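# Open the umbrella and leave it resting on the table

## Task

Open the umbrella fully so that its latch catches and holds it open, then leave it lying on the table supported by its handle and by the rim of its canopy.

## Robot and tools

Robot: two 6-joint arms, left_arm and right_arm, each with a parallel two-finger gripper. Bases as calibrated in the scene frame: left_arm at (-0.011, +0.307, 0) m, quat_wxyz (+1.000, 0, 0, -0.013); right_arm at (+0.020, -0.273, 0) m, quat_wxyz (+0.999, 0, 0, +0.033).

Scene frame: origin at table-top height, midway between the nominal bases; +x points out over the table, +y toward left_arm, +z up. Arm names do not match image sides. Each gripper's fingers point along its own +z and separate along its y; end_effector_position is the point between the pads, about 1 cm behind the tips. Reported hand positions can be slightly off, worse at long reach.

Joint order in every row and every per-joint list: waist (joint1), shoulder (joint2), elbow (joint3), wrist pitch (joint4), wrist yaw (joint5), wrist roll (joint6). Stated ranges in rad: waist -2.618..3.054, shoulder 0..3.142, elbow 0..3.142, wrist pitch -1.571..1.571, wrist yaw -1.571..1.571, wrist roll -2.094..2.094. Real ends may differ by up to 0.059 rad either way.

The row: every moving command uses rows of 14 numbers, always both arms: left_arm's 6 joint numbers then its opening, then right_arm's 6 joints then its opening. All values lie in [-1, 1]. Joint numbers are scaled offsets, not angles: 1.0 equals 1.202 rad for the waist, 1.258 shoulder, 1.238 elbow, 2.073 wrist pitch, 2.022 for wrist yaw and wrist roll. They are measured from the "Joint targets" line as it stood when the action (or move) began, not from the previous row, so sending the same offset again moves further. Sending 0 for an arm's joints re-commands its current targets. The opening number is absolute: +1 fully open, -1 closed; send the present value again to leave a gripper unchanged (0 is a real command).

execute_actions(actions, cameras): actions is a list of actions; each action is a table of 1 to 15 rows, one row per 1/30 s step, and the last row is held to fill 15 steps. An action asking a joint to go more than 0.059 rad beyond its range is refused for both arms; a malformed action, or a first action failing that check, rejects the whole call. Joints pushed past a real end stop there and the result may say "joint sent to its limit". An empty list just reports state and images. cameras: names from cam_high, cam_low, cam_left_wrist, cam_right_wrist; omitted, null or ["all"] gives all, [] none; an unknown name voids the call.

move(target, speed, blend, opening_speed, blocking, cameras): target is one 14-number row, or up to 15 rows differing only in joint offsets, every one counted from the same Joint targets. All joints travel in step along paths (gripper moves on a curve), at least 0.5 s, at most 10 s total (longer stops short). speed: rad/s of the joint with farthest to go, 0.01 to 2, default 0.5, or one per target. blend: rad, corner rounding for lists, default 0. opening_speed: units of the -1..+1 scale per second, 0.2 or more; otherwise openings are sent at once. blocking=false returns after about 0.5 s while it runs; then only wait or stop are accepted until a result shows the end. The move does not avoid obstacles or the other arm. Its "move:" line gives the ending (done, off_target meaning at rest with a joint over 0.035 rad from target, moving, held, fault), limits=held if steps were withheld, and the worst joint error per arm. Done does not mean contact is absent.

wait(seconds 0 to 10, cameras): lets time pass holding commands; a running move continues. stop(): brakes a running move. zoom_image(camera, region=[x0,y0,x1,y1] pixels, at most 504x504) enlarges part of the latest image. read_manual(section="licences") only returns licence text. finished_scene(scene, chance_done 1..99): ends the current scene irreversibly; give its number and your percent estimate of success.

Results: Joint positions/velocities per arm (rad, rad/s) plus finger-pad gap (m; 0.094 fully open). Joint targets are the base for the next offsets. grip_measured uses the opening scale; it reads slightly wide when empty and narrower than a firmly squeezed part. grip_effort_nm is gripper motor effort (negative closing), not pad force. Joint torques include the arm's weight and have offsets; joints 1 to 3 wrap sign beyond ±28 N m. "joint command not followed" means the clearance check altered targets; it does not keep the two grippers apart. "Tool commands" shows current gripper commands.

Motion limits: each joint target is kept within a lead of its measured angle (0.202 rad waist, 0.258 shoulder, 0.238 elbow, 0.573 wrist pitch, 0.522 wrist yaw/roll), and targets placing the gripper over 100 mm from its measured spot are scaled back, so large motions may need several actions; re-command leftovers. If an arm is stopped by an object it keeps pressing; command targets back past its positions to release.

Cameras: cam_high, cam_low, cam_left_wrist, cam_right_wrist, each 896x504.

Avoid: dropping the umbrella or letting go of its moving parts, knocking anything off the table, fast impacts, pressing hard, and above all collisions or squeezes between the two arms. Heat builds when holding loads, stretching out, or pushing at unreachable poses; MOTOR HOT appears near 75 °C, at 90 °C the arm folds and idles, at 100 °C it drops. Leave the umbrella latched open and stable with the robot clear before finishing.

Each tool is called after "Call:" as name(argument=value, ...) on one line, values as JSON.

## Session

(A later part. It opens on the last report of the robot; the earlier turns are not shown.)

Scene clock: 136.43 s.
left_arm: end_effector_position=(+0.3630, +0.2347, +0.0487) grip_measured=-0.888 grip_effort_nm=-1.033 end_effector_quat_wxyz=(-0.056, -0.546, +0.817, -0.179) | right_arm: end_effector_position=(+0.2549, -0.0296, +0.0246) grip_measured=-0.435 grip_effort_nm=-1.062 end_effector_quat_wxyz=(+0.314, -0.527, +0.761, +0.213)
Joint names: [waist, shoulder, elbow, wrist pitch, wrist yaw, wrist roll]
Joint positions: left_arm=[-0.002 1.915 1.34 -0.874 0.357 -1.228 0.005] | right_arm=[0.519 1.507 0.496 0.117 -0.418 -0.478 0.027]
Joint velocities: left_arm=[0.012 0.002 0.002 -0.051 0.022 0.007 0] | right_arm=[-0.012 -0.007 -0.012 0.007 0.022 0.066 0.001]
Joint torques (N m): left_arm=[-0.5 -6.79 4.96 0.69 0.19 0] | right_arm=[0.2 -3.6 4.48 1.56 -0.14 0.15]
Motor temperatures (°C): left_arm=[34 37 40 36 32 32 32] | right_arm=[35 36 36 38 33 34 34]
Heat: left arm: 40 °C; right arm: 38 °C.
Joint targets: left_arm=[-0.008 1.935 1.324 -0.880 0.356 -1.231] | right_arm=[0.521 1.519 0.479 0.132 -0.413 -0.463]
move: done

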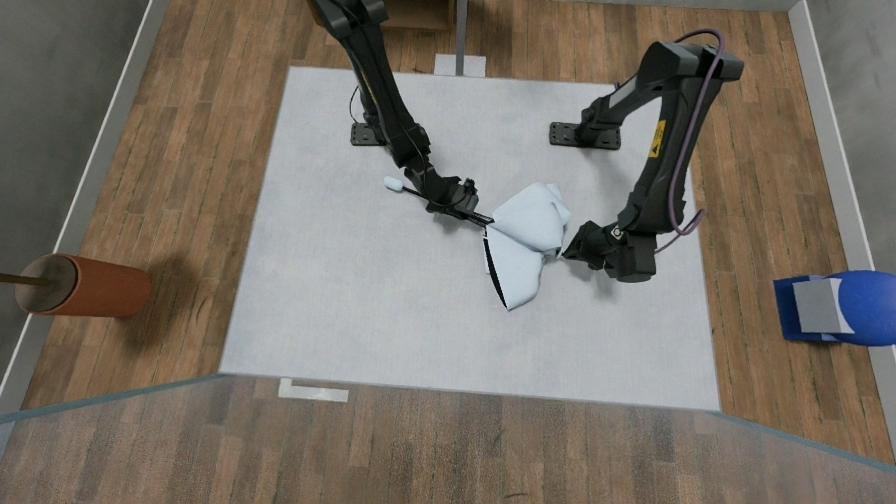

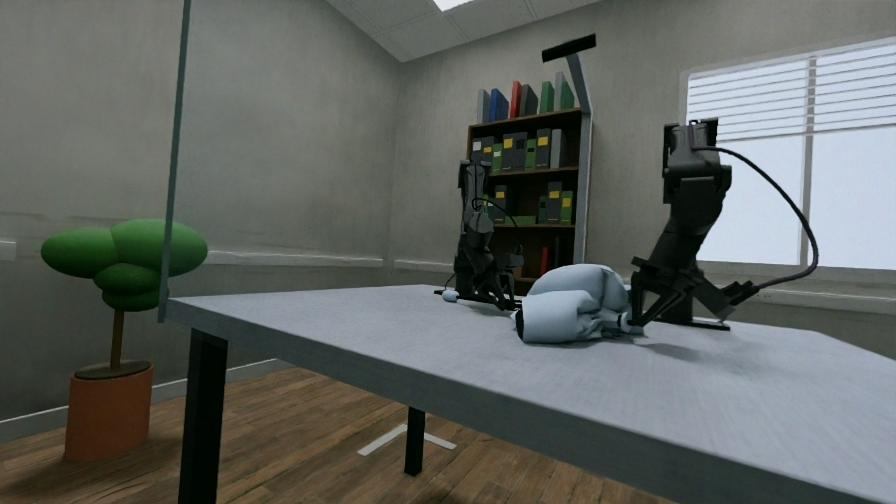

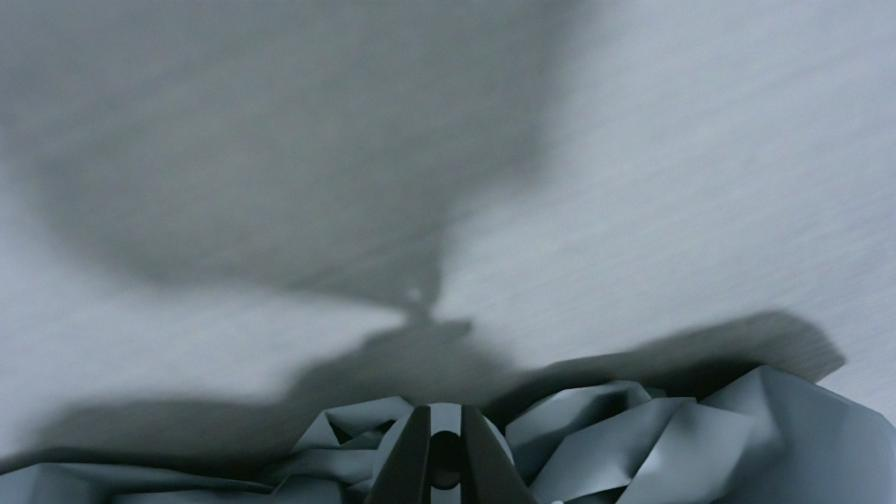

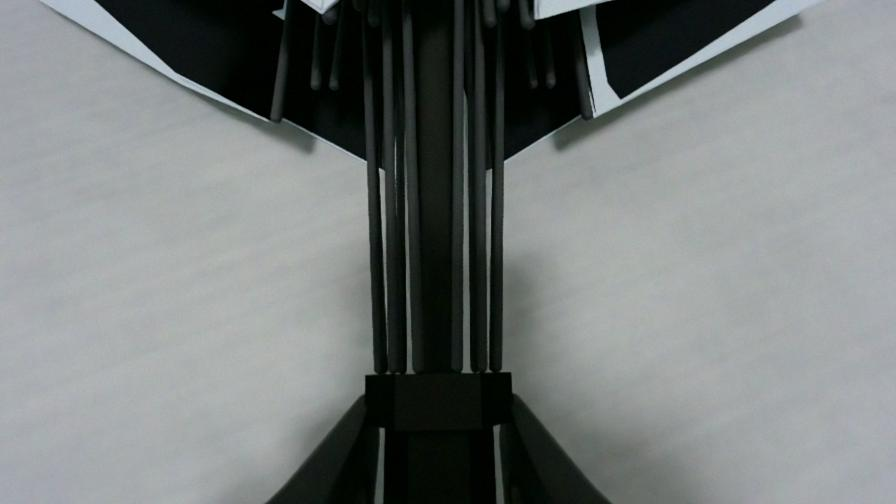

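Call:
move(target=[[-0.0416,-0.0930,0.1325,-0.0863,-0.0500,-0.0208,-0.95,-0.0300,-0.1105,-0.0008,-0.0207,-0.0386,0.0045,-0.6],[-0.0890,-0.1192,0.2900,-0.1804,-0.0959,-0.0415,-0.95,-0.0516,-0.1979,0.0057,-0.0367,-0.0658,0.0153,-0.6],[-0.1423,-0.0835,0.5145,-0.2880,-0.1434,-0.0638,-0.95,-0.0724,-0.2742,0.0210,-0.0497,-0.0925,0.0302,-0.6]], speed=0.25, blend=0.03)

Scene clock: 198.80 s.
left_arm: end_effector_position=(+0.3537, +0.2199, +0.2207) grip_measured=-0.888 grip_effort_nm=-1.038 end_effector_quat_wxyz=(+0.051, -0.539, +0.834, -0.105) | right_arm: end_effector_position=(+0.2544, -0.0296, +0.1192) grip_measured=-0.437 grip_effort_nm=-1.062 end_effector_quat_wxyz=(+0.414, -0.497, +0.711, +0.278)
Joint names: [waist, shoulder, elbow, wrist pitch, wrist yaw, wrist roll]
Joint positions: left_arm=[-0.173 1.816 1.932 -1.466 0.078 -1.354 0.005] | right_arm=[0.439 1.194 0.491 0.055 -0.586 -0.417 0.026]
Joint velocities: left_arm=[-0.012 -0.012 -0.017 -0.037 0.051 -0.022 0] | right_arm=[-0.002 -0.002 0.007 0.007 -0.022 0.051 0]
Joint torques (N m): left_arm=[-0.49 -6.48 8.68 0.88 -0.09 -0.01] | right_arm=[-0.54 -4.56 8.31 1.41 -0.35 0.15]
Motor temperatures (°C): left_arm=[34 37 41 35 32 32 33] | right_arm=[35 36 36 40 33 34 36]
Heat: left arm: 41 °C; right arm: 40 °C.
Joint targets: left_arm=[-0.179 1.830 1.961 -1.477 0.066 -1.360] | right_arm=[0.434 1.174 0.505 0.030 -0.600 -0.402]
move: done

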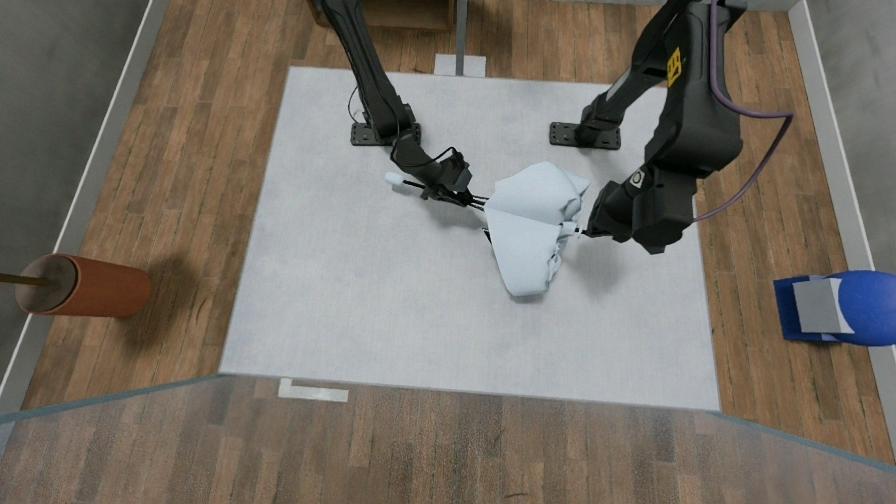

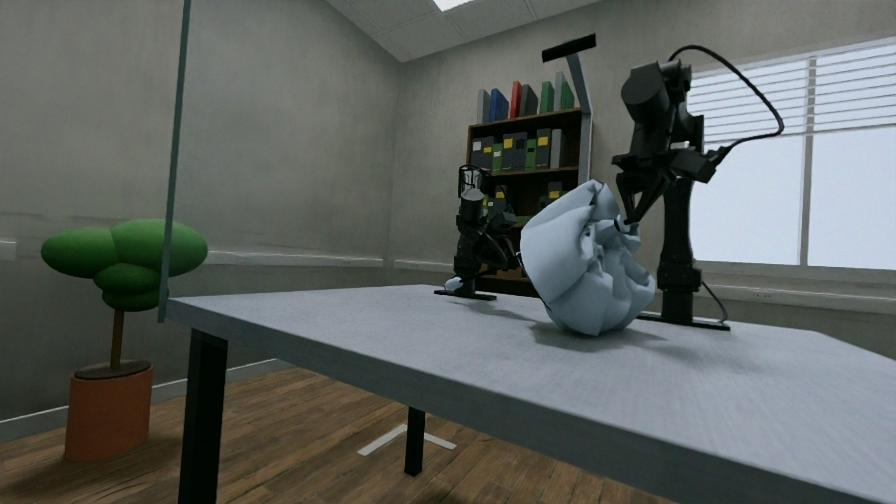

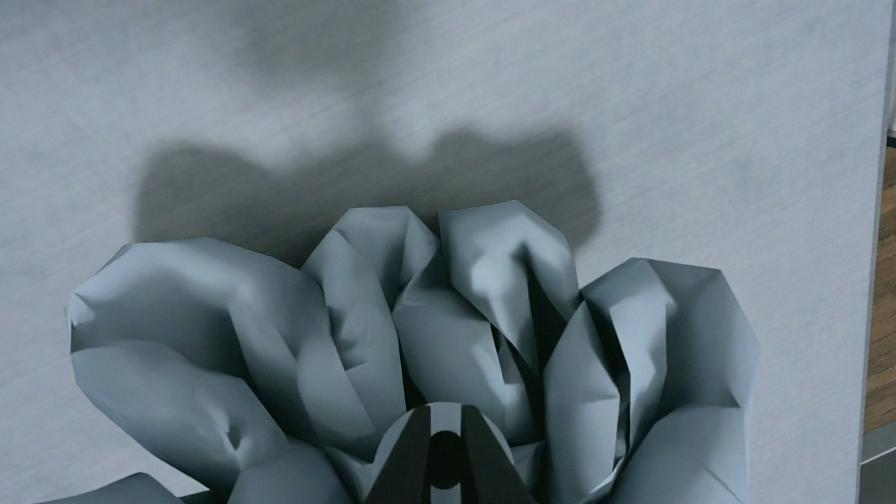

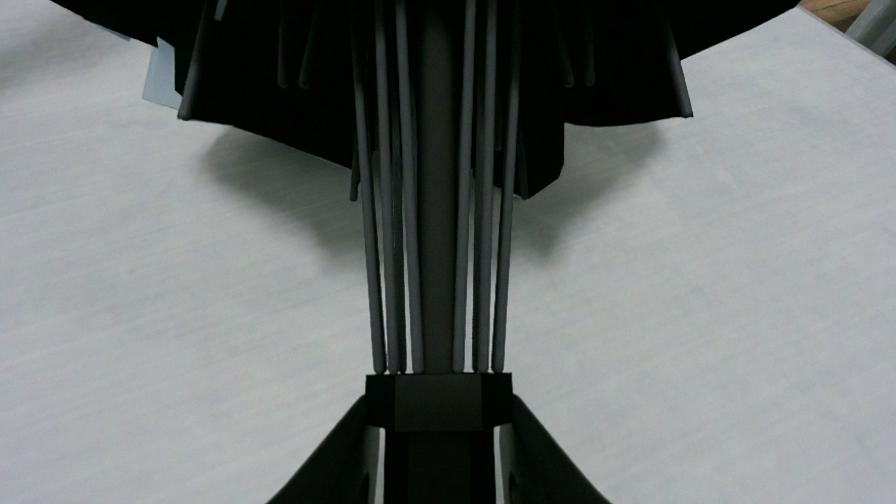

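Call:
move(target=[0,0,0,0,0,0,-0.95,0.1115,0.1359,0.1252,0.0241,0.0633,0.0415,-0.6], speed=0.15)

Scene clock: 215.07 s.
left_arm: end_effector_position=(+0.3603, +0.2357, +0.2223) grip_measured=-0.888 grip_effort_nm=-1.043 end_effector_quat_wxyz=(+0.086, -0.545, +0.830, -0.081) | right_arm: end_effector_position=(+0.2611, +0.0051, +0.1148) grip_measured=-0.439 grip_effort_nm=-1.067 end_effector_quat_wxyz=(+0.383, -0.497, +0.727, +0.278)
Joint names: [waist, shoulder, elbow, wrist pitch, wrist yaw, wrist roll]
Joint positions: left_arm=[-0.167 1.816 1.937 -1.456 -0.004 -1.354 0.005] | right_arm=[0.557 1.334 0.607 0.048 -0.493 -0.337 0.026]
Joint velocities: left_arm=[0.012 0.002 -0.017 -0.022 -0.022 0.007 -0.001] | right_arm=[-0.017 0.017 -0.017 0.007 0.037 0.022 -0.001]
Joint torques (N m): left_arm=[-0.96 -6.5 8.23 0.76 0.67 -0.03] | right_arm=[1.06 -3.26 11.77 1.93 0.02 0.19]
Motor temperatures (°C): left_arm=[34 37 43 35 32 32 33] | right_arm=[35 36 37 39 33 34 36]
Heat: left arm: 43 °C; right arm: 39 °C.
Joint targets: left_arm=[-0.179 1.830 1.961 -1.477 0.066 -1.360] | right_arm=[0.567 1.345 0.660 0.080 -0.472 -0.318]
move: off_target (left_arm, right_arm); left_arm: the wrist yaw is farthest, 0.070 rad from its target; right_arm: the elbow is farthest, 0.053 rad from its target

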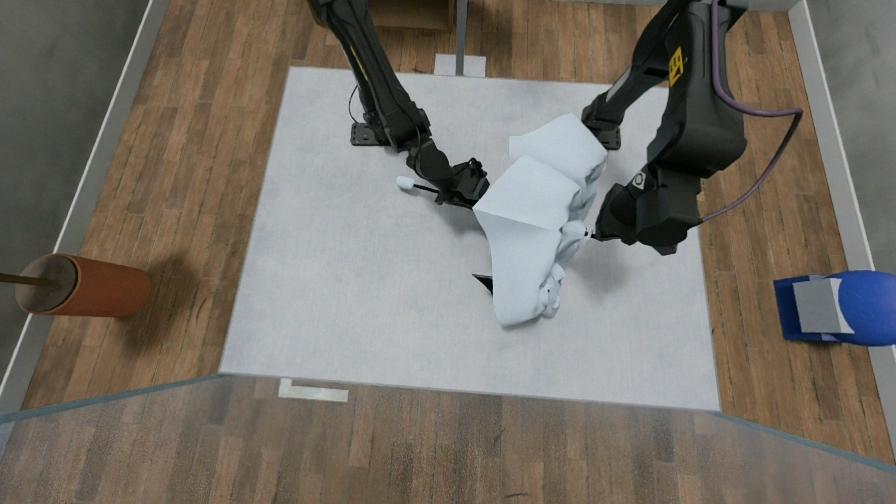

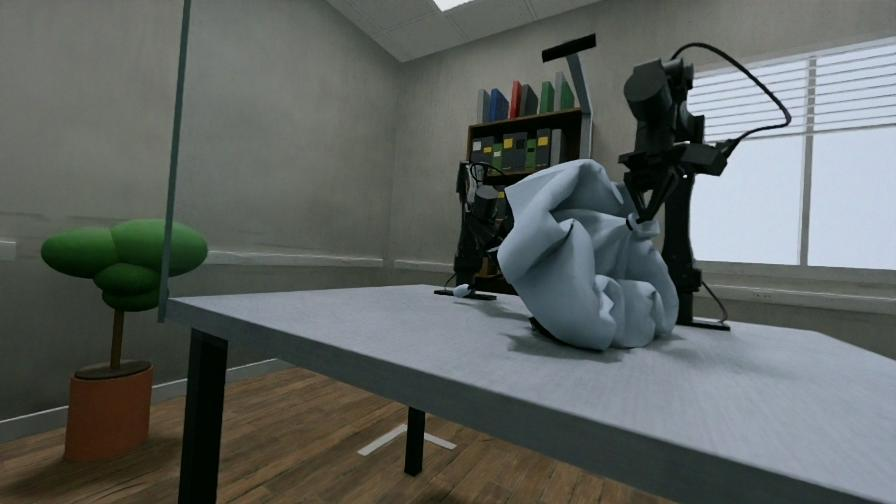

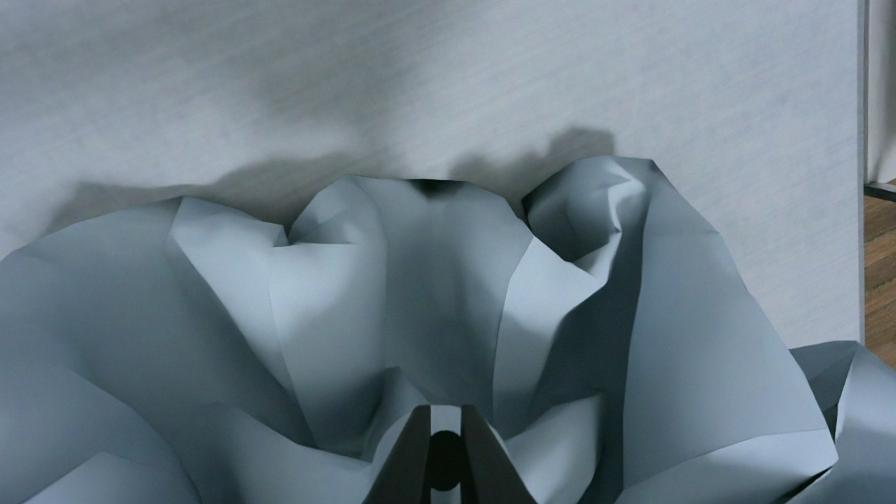

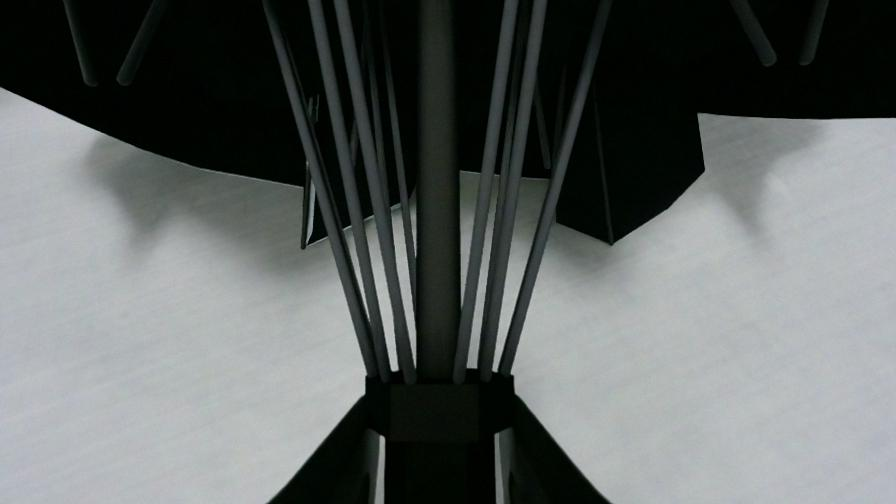

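Call:
execute_actions(actions=[])

Scene clock: 233.07 s.
left_arm: end_effector_position=(+0.3604, +0.2357, +0.2223) grip_measured=-0.888 grip_effort_nm=-1.033 end_effector_quat_wxyz=(+0.086, -0.545, +0.830, -0.081) | right_arm: end_effector_position=(+0.2611, +0.0052, +0.1148) grip_measured=-0.439 grip_effort_nm=-1.048 end_effector_quat_wxyz=(+0.383, -0.497, +0.727, +0.278)
Joint names: [waist, shoulder, elbow, wrist pitch, wrist yaw, wrist roll]
Joint positions: left_arm=[-0.167 1.816 1.937 -1.456 -0.004 -1.354 0.005] | right_arm=[0.557 1.334 0.607 0.048 -0.493 -0.336 0.026]
Joint velocities: left_arm=[-0.017 -0.017 -0.027 0.037 0.007 0.051 -0.001] | right_arm=[0.002 -0.017 0.012 -0.007 -0.007 0.037 -0.001]
Joint torques (N m): left_arm=[-0.98 -6.5 8.23 0.79 0.68 -0.03] | right_arm=[1.03 -3.28 11.77 1.93 0.05 0.19]
Motor temperatures (°C): left_arm=[34 36 43 35 32 32 33] | right_arm=[35 35 38 42 33 34 36]
Heat: left arm: 43 °C; right arm: 42 °C.
Joint targets: left_arm=[-0.179 1.830 1.961 -1.477 0.067 -1.360] | right_arm=[0.568 1.345 0.659 0.080 -0.472 -0.318]
Tool commands: left_gripper/opening=-0.95 right_gripper/opening=-0.6

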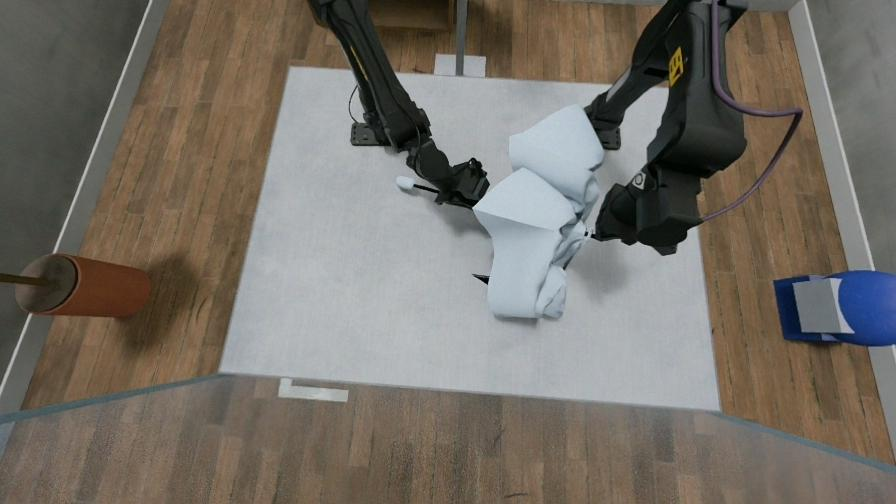

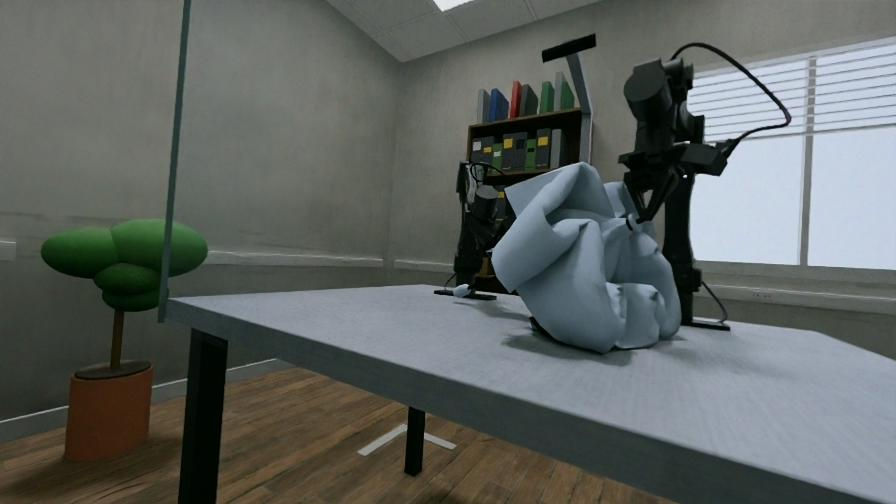

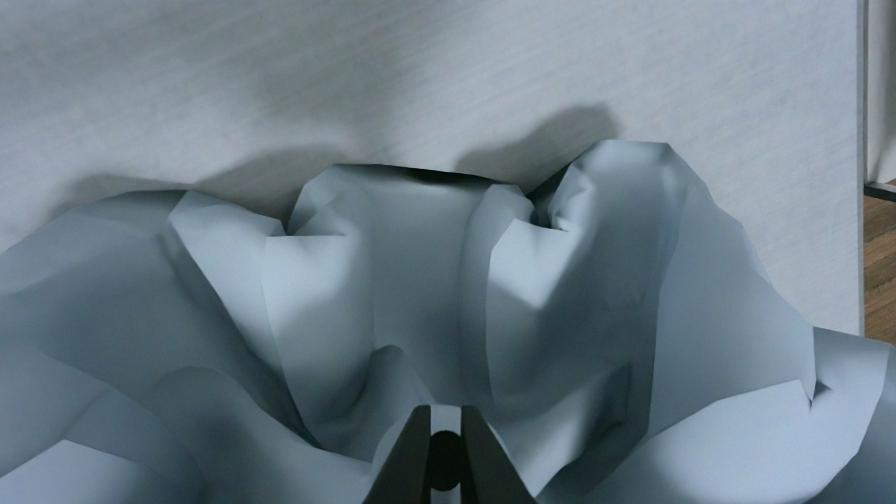

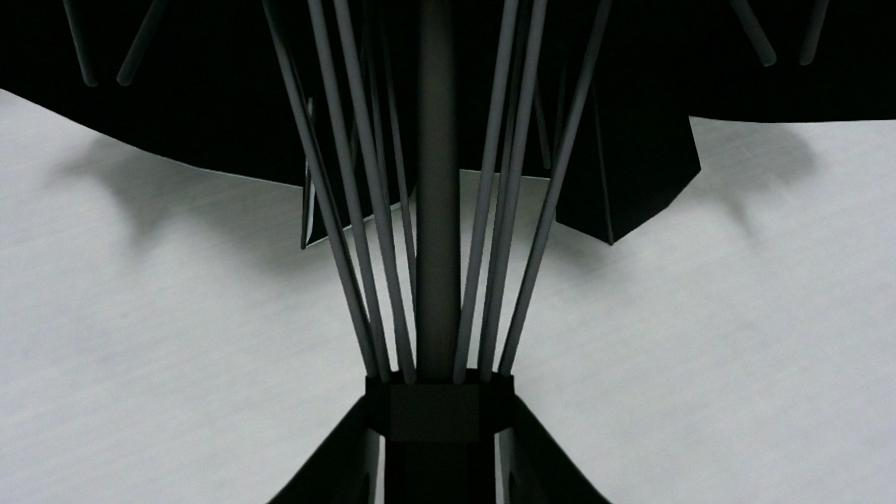

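Call:
move(target=[0,0,0,0,0.0559,0,-0.95,0.0483,0.0644,0.1244,0.0082,0.0218,0.0163,-0.6], speed=0.2)

Scene clock: 243.17 s.
left_arm: end_effector_position=(+0.3746, +0.2417, +0.2296) grip_measured=-0.888 grip_effort_nm=-1.038 end_effector_quat_wxyz=(+0.109, -0.551, +0.822, -0.100) | right_arm: end_effector_position=(+0.2697, +0.0213, +0.1123) grip_measured=-0.442 grip_effort_nm=-1.062 end_effector_quat_wxyz=(+0.351, -0.495, +0.751, +0.262)
Joint names: [waist, shoulder, elbow, wrist pitch, wrist yaw, wrist roll]
Joint positions: left_arm=[-0.146 1.816 1.952 -1.41 -0.006 -1.352 0.005] | right_arm=[0.607 1.42 0.73 -0.054 -0.425 -0.304 0.026]
Joint velocities: left_arm=[-0.002 -0.002 -0.007 -0.066 -0.007 0.051 0] | right_arm=[0.002 -0.012 0.002 0.037 -0.081 -0.037 0]
Joint torques (N m): left_arm=[-2.85 -6.56 7.08 0.45 1.79 -0.05] | right_arm=[1.81 -4.34 14.67 3.02 -0.22 0.21]
Motor temperatures (°C): left_arm=[34 36 43 35 32 32 33] | right_arm=[35 35 39 44 33 34 36]
Heat: left arm: 43 °C; right arm: 44 °C.
Joint targets: left_arm=[-0.179 1.830 1.961 -1.477 0.179 -1.360] | right_arm=[0.626 1.426 0.813 0.096 -0.428 -0.285]
move: off_target (left_arm, right_arm); left_arm: the wrist yaw is farthest, 0.186 rad from its target; right_arm: the wrist pitch is farthest, 0.151 rad from its target

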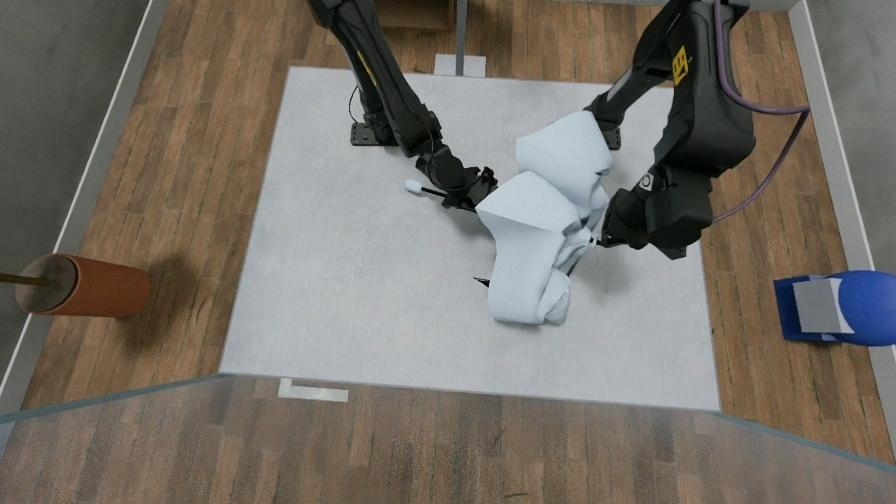

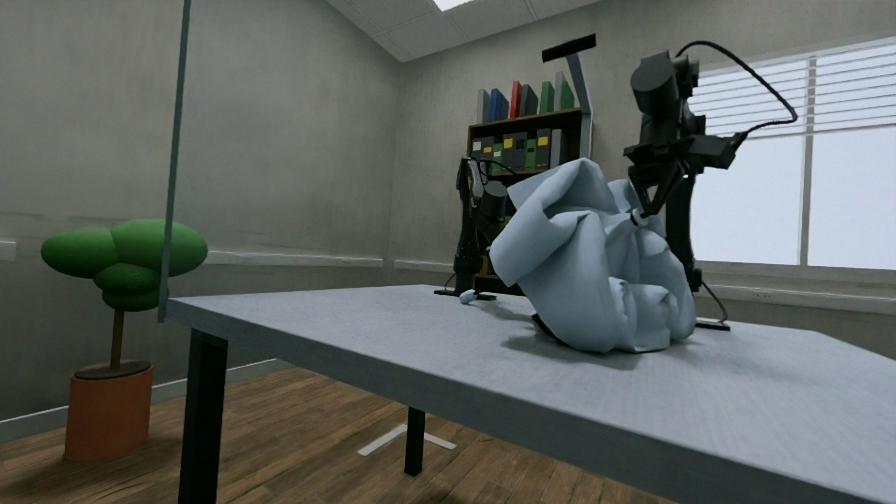

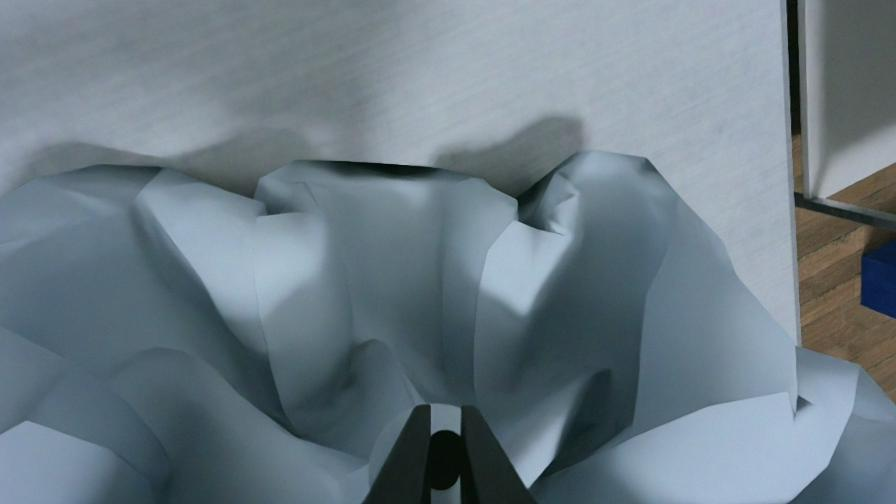

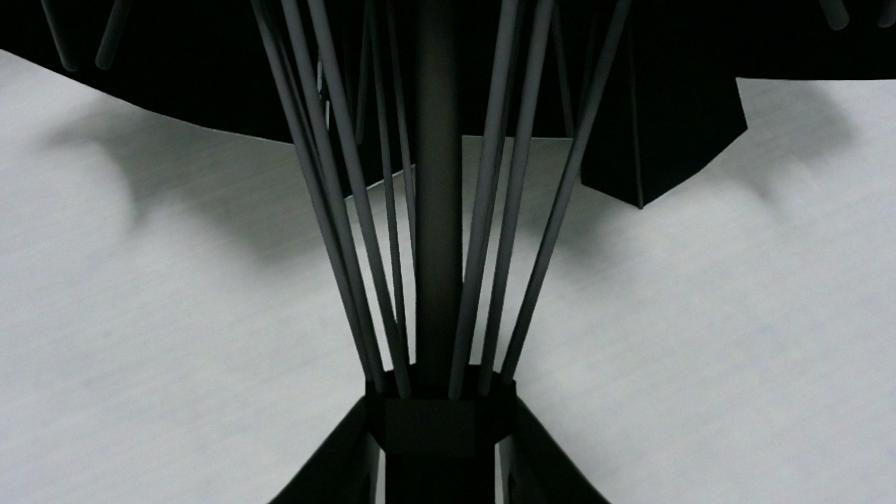

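Call:
move(target=[-0.0458,0.0238,-0.025,-0.0434,0.0648,0,-0.95,-0.005,-0.0437,-0.0065,0.0979,-0.0203,-0.0045,-0.6], speed=0.2)

Scene clock: 282.00 s.
left_arm: end_effector_position=(+0.3747, +0.2399, +0.2279) grip_measured=-0.888 grip_effort_nm=-1.038 end_effector_quat_wxyz=(+0.103, -0.550, +0.822, -0.102) | right_arm: end_effector_position=(+0.2704, +0.0218, +0.1132) grip_measured=-0.442 grip_effort_nm=-1.062 end_effector_quat_wxyz=(+0.353, -0.495, +0.750, +0.262)
Joint names: [waist, shoulder, elbow, wrist pitch, wrist yaw, wrist roll]
Joint positions: left_arm=[-0.146 1.821 1.952 -1.411 0.004 -1.352 0.005] | right_arm=[0.607 1.42 0.73 -0.049 -0.424 -0.303 0.026]
Joint velocities: left_arm=[-0.012 -0.022 -0.007 0.022 -0.051 -0.022 0] | right_arm=[-0.002 0.002 -0.002 0.051 0.051 0.007 0]
Joint torques (N m): left_arm=[-7.62 -4.81 4.7 -0.48 2.99 -0.06] | right_arm=[0.9 -7.8 12.16 4.06 -0.54 0.09]
Motor temperatures (°C): left_arm=[34 36 42 34 37 32 33] | right_arm=[35 35 39 51 33 34 37]
Heat: left arm: 42 °C; right arm: 51 °C.
Joint targets: left_arm=[-0.234 1.860 1.930 -1.567 0.311 -1.360] | right_arm=[0.617 1.383 0.787 0.213 -0.458 -0.297]
move: off_target (left_arm, right_arm); left_arm: the wrist yaw is farthest, 0.306 rad from its target; right_arm: the wrist pitch is farthest, 0.348 rad from its target

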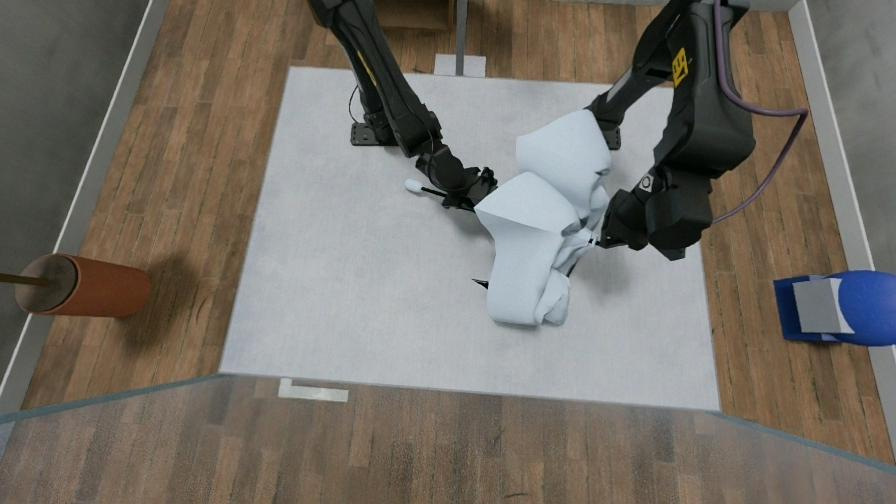

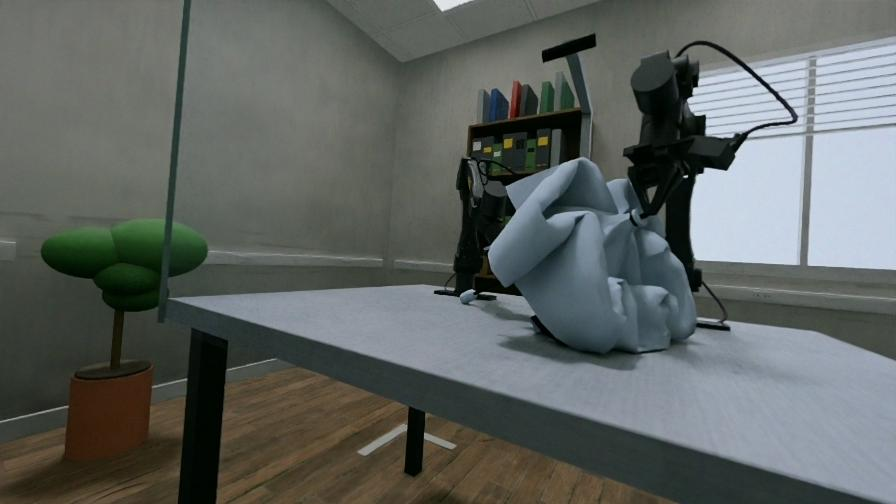

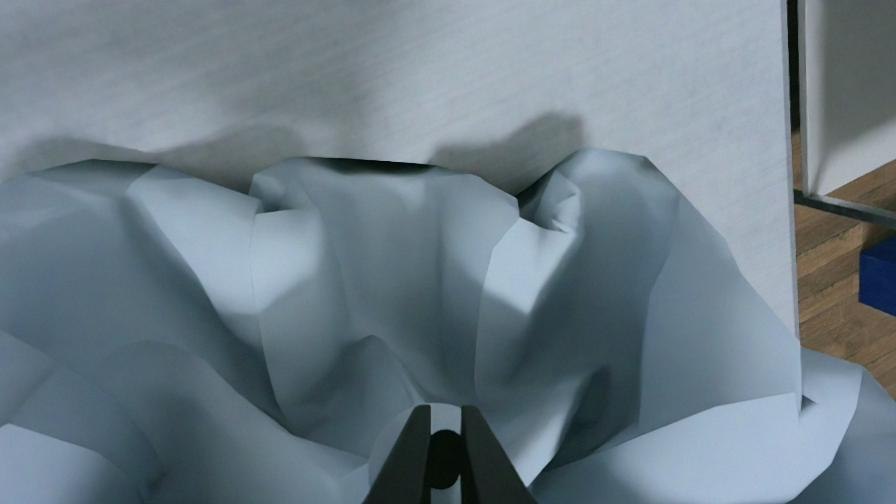

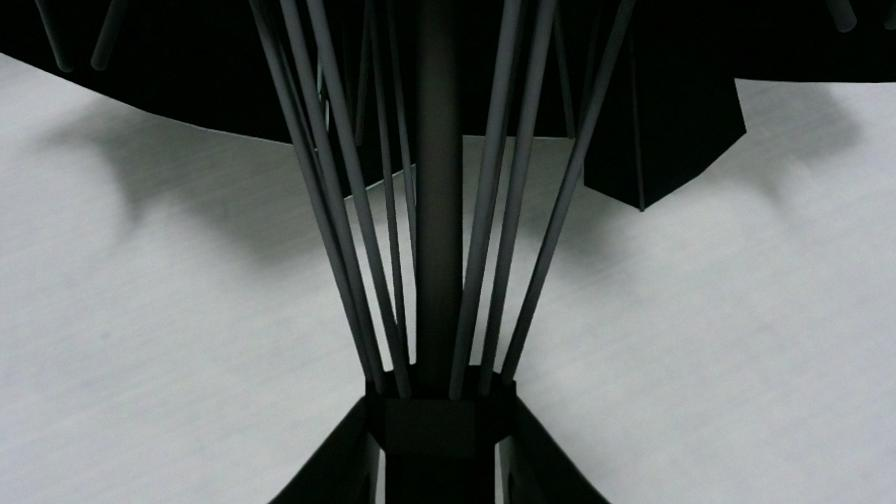

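Call:
zoom_image(camera="cam_high", region=[380, 80, 680, 340])

Call:
zoom_image(camera="cam_low", region=[420, 100, 740, 380])

Scaled by 1.680 from the camera's 896x504 image, which has a finer 1280x720 frame.

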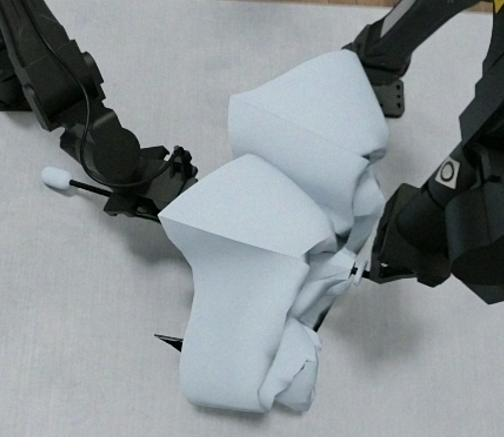

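Scaled by 1.575 from the camera's 896x504 image, which has a finer 1280x720 frame.

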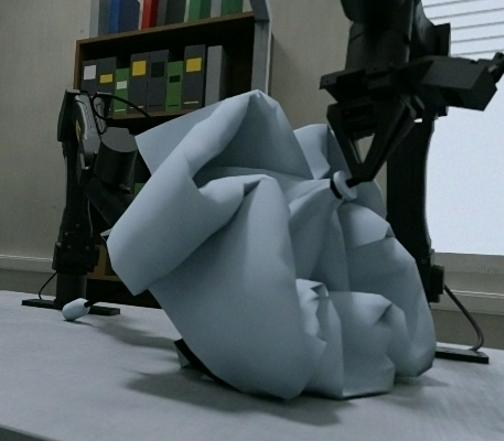

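Call:
zoom_image(camera="cam_right_wrist", region=[200, 0, 704, 420])

Call:
zoom_image(camera="cam_left_wrist", region=[150, 100, 654, 504])

Scaled by 1.000.

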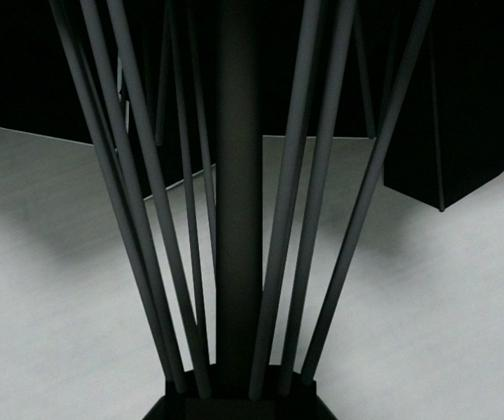

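Scaled by 1.000.

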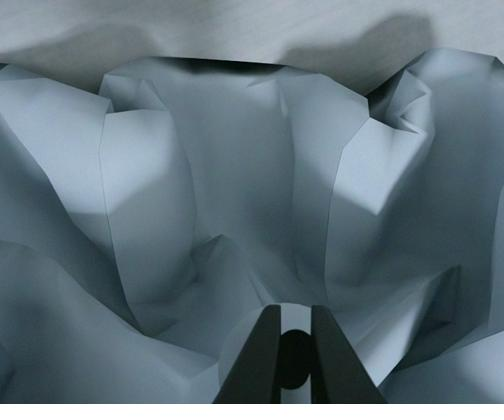

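Call:
zoom_image(camera="cam_high", region=[430, 140, 560, 240])

Call:
zoom_image(camera="cam_low", region=[450, 140, 570, 300])

Call:
zoom_image(camera="cam_low", region=[500, 280, 720, 380])

Scaled by 3.877 from the camera's 896x504 image, which has a finer 1280x720 frame.

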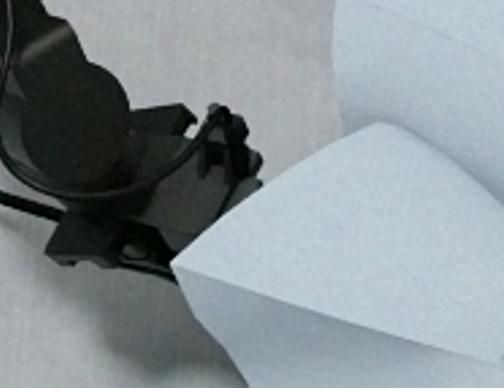

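Scaled by 3.150 from the camera's 896x504 image, which has a finer 1280x720 frame.

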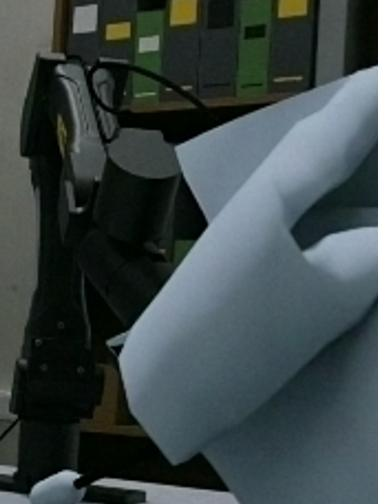

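Scaled by 2.291 from the camera's 896x504 image, which has a finer 1280x720 frame.

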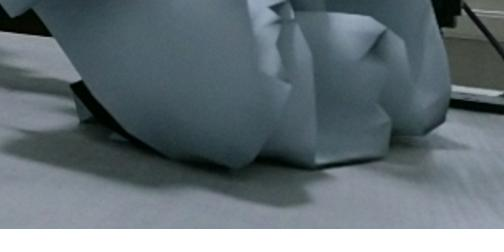

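Call:
move(target=[0.0699,-0.0199,0.0283,0.0637,-0.139,0.004,-0.95,-0.0083,0.0334,-0.0258,-0.1172,0.0168,-0.003,-0.6], speed=0.3)

Scene clock: 452.00 s.
left_arm: end_effector_position=(+0.3223, +0.1657, +0.2208) grip_measured=-0.949 grip_effort_nm=-0.066 end_effector_quat_wxyz=(-0.067, -0.511, +0.843, -0.152) | right_arm: end_effector_position=(+0.2606, -0.2471, +0.1166) grip_measured=-0.438 grip_effort_nm=-0.037 end_effector_quat_wxyz=(+0.610, -0.052, +0.790, +0.029)
Joint names: [waist, shoulder, elbow, wrist pitch, wrist yaw, wrist roll]
Joint positions: left_arm=[-0.227 1.84 1.947 -1.55 0.308 -1.362 0.002] | right_arm=[0.011 0.01 0.004 -0.252 -0.035 -0.027 0.026]
Joint velocities: left_arm=[0.007 0.007 -0.002 0.007 -0.081 -0.066 0] | right_arm=[-0.017 -0.002 -0.007 -0.051 -0.066 0.007 -0.001]
Joint torques (N m): left_arm=[-0.44 -6.17 4.86 0.62 0.13 0.06] | right_arm=[0.02 -0.24 0.36 0.11 -0.01 0.02]
Motor temperatures (°C): left_arm=[36 36 40 34 56 31 34] | right_arm=[35 37 41 85 33 34 37]
Heat: left arm: 56 °C; right arm: 85 °C.
Joint targets: left_arm=[-0.232 1.859 1.931 -1.564 0.305 -1.360] | right_arm=[0.011 0.010 0.004 -0.252 -0.035 -0.027]
Tool commands: left_gripper/opening=-0.95 right_gripper/opening=-0.438102
OVER-TEMPERATURE FAULT: ARM FOLDED TO REST. Before this call, the wrist pitch of the right arm reached 90 °C. The right arm's motors are now idle, so it may still sink, and the gripper idles too, so what it holds may stay or slip. The right arm ran none of this call's commands. The stop is over, but the right arm and its gripper will run no more commands in this scene. This fault puts only its own arm into a fault stop.
MOTOR HOT: on. The wrist pitch of the right arm reports 85 °C.
move: fault (right_arm), off_target (left_arm; braked at the fault stop of right_arm); left_arm: the wrist yaw is farthest, 0.278 rad from its target; right_arm: the shoulder is farthest, 1.416 rad from its target

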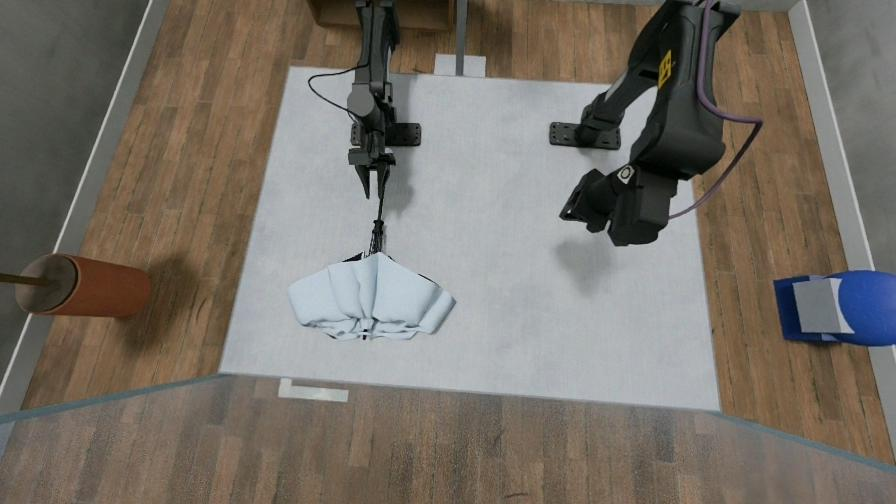

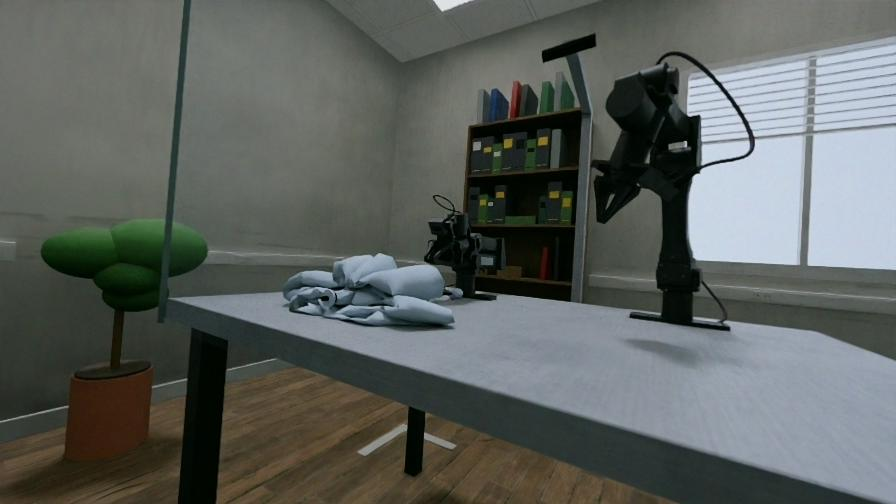

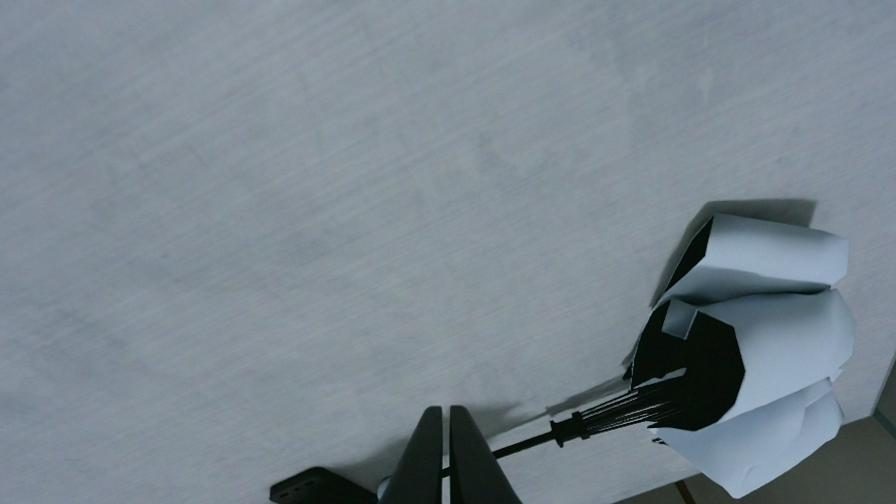

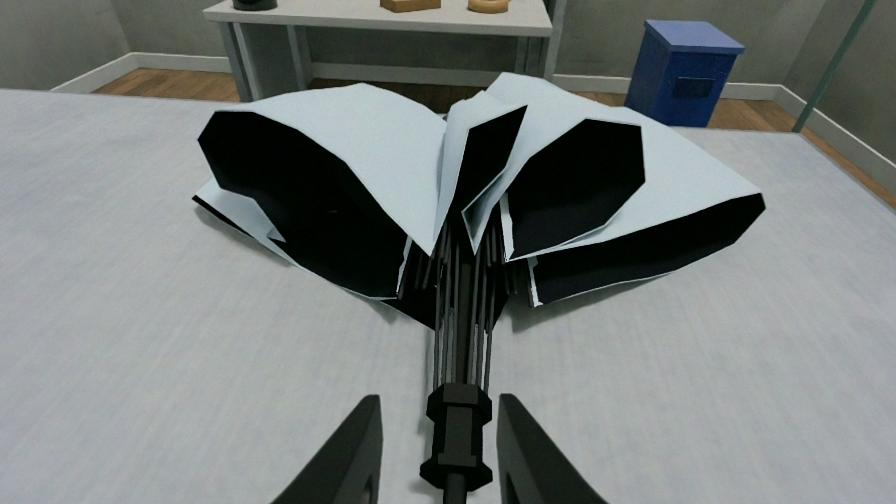

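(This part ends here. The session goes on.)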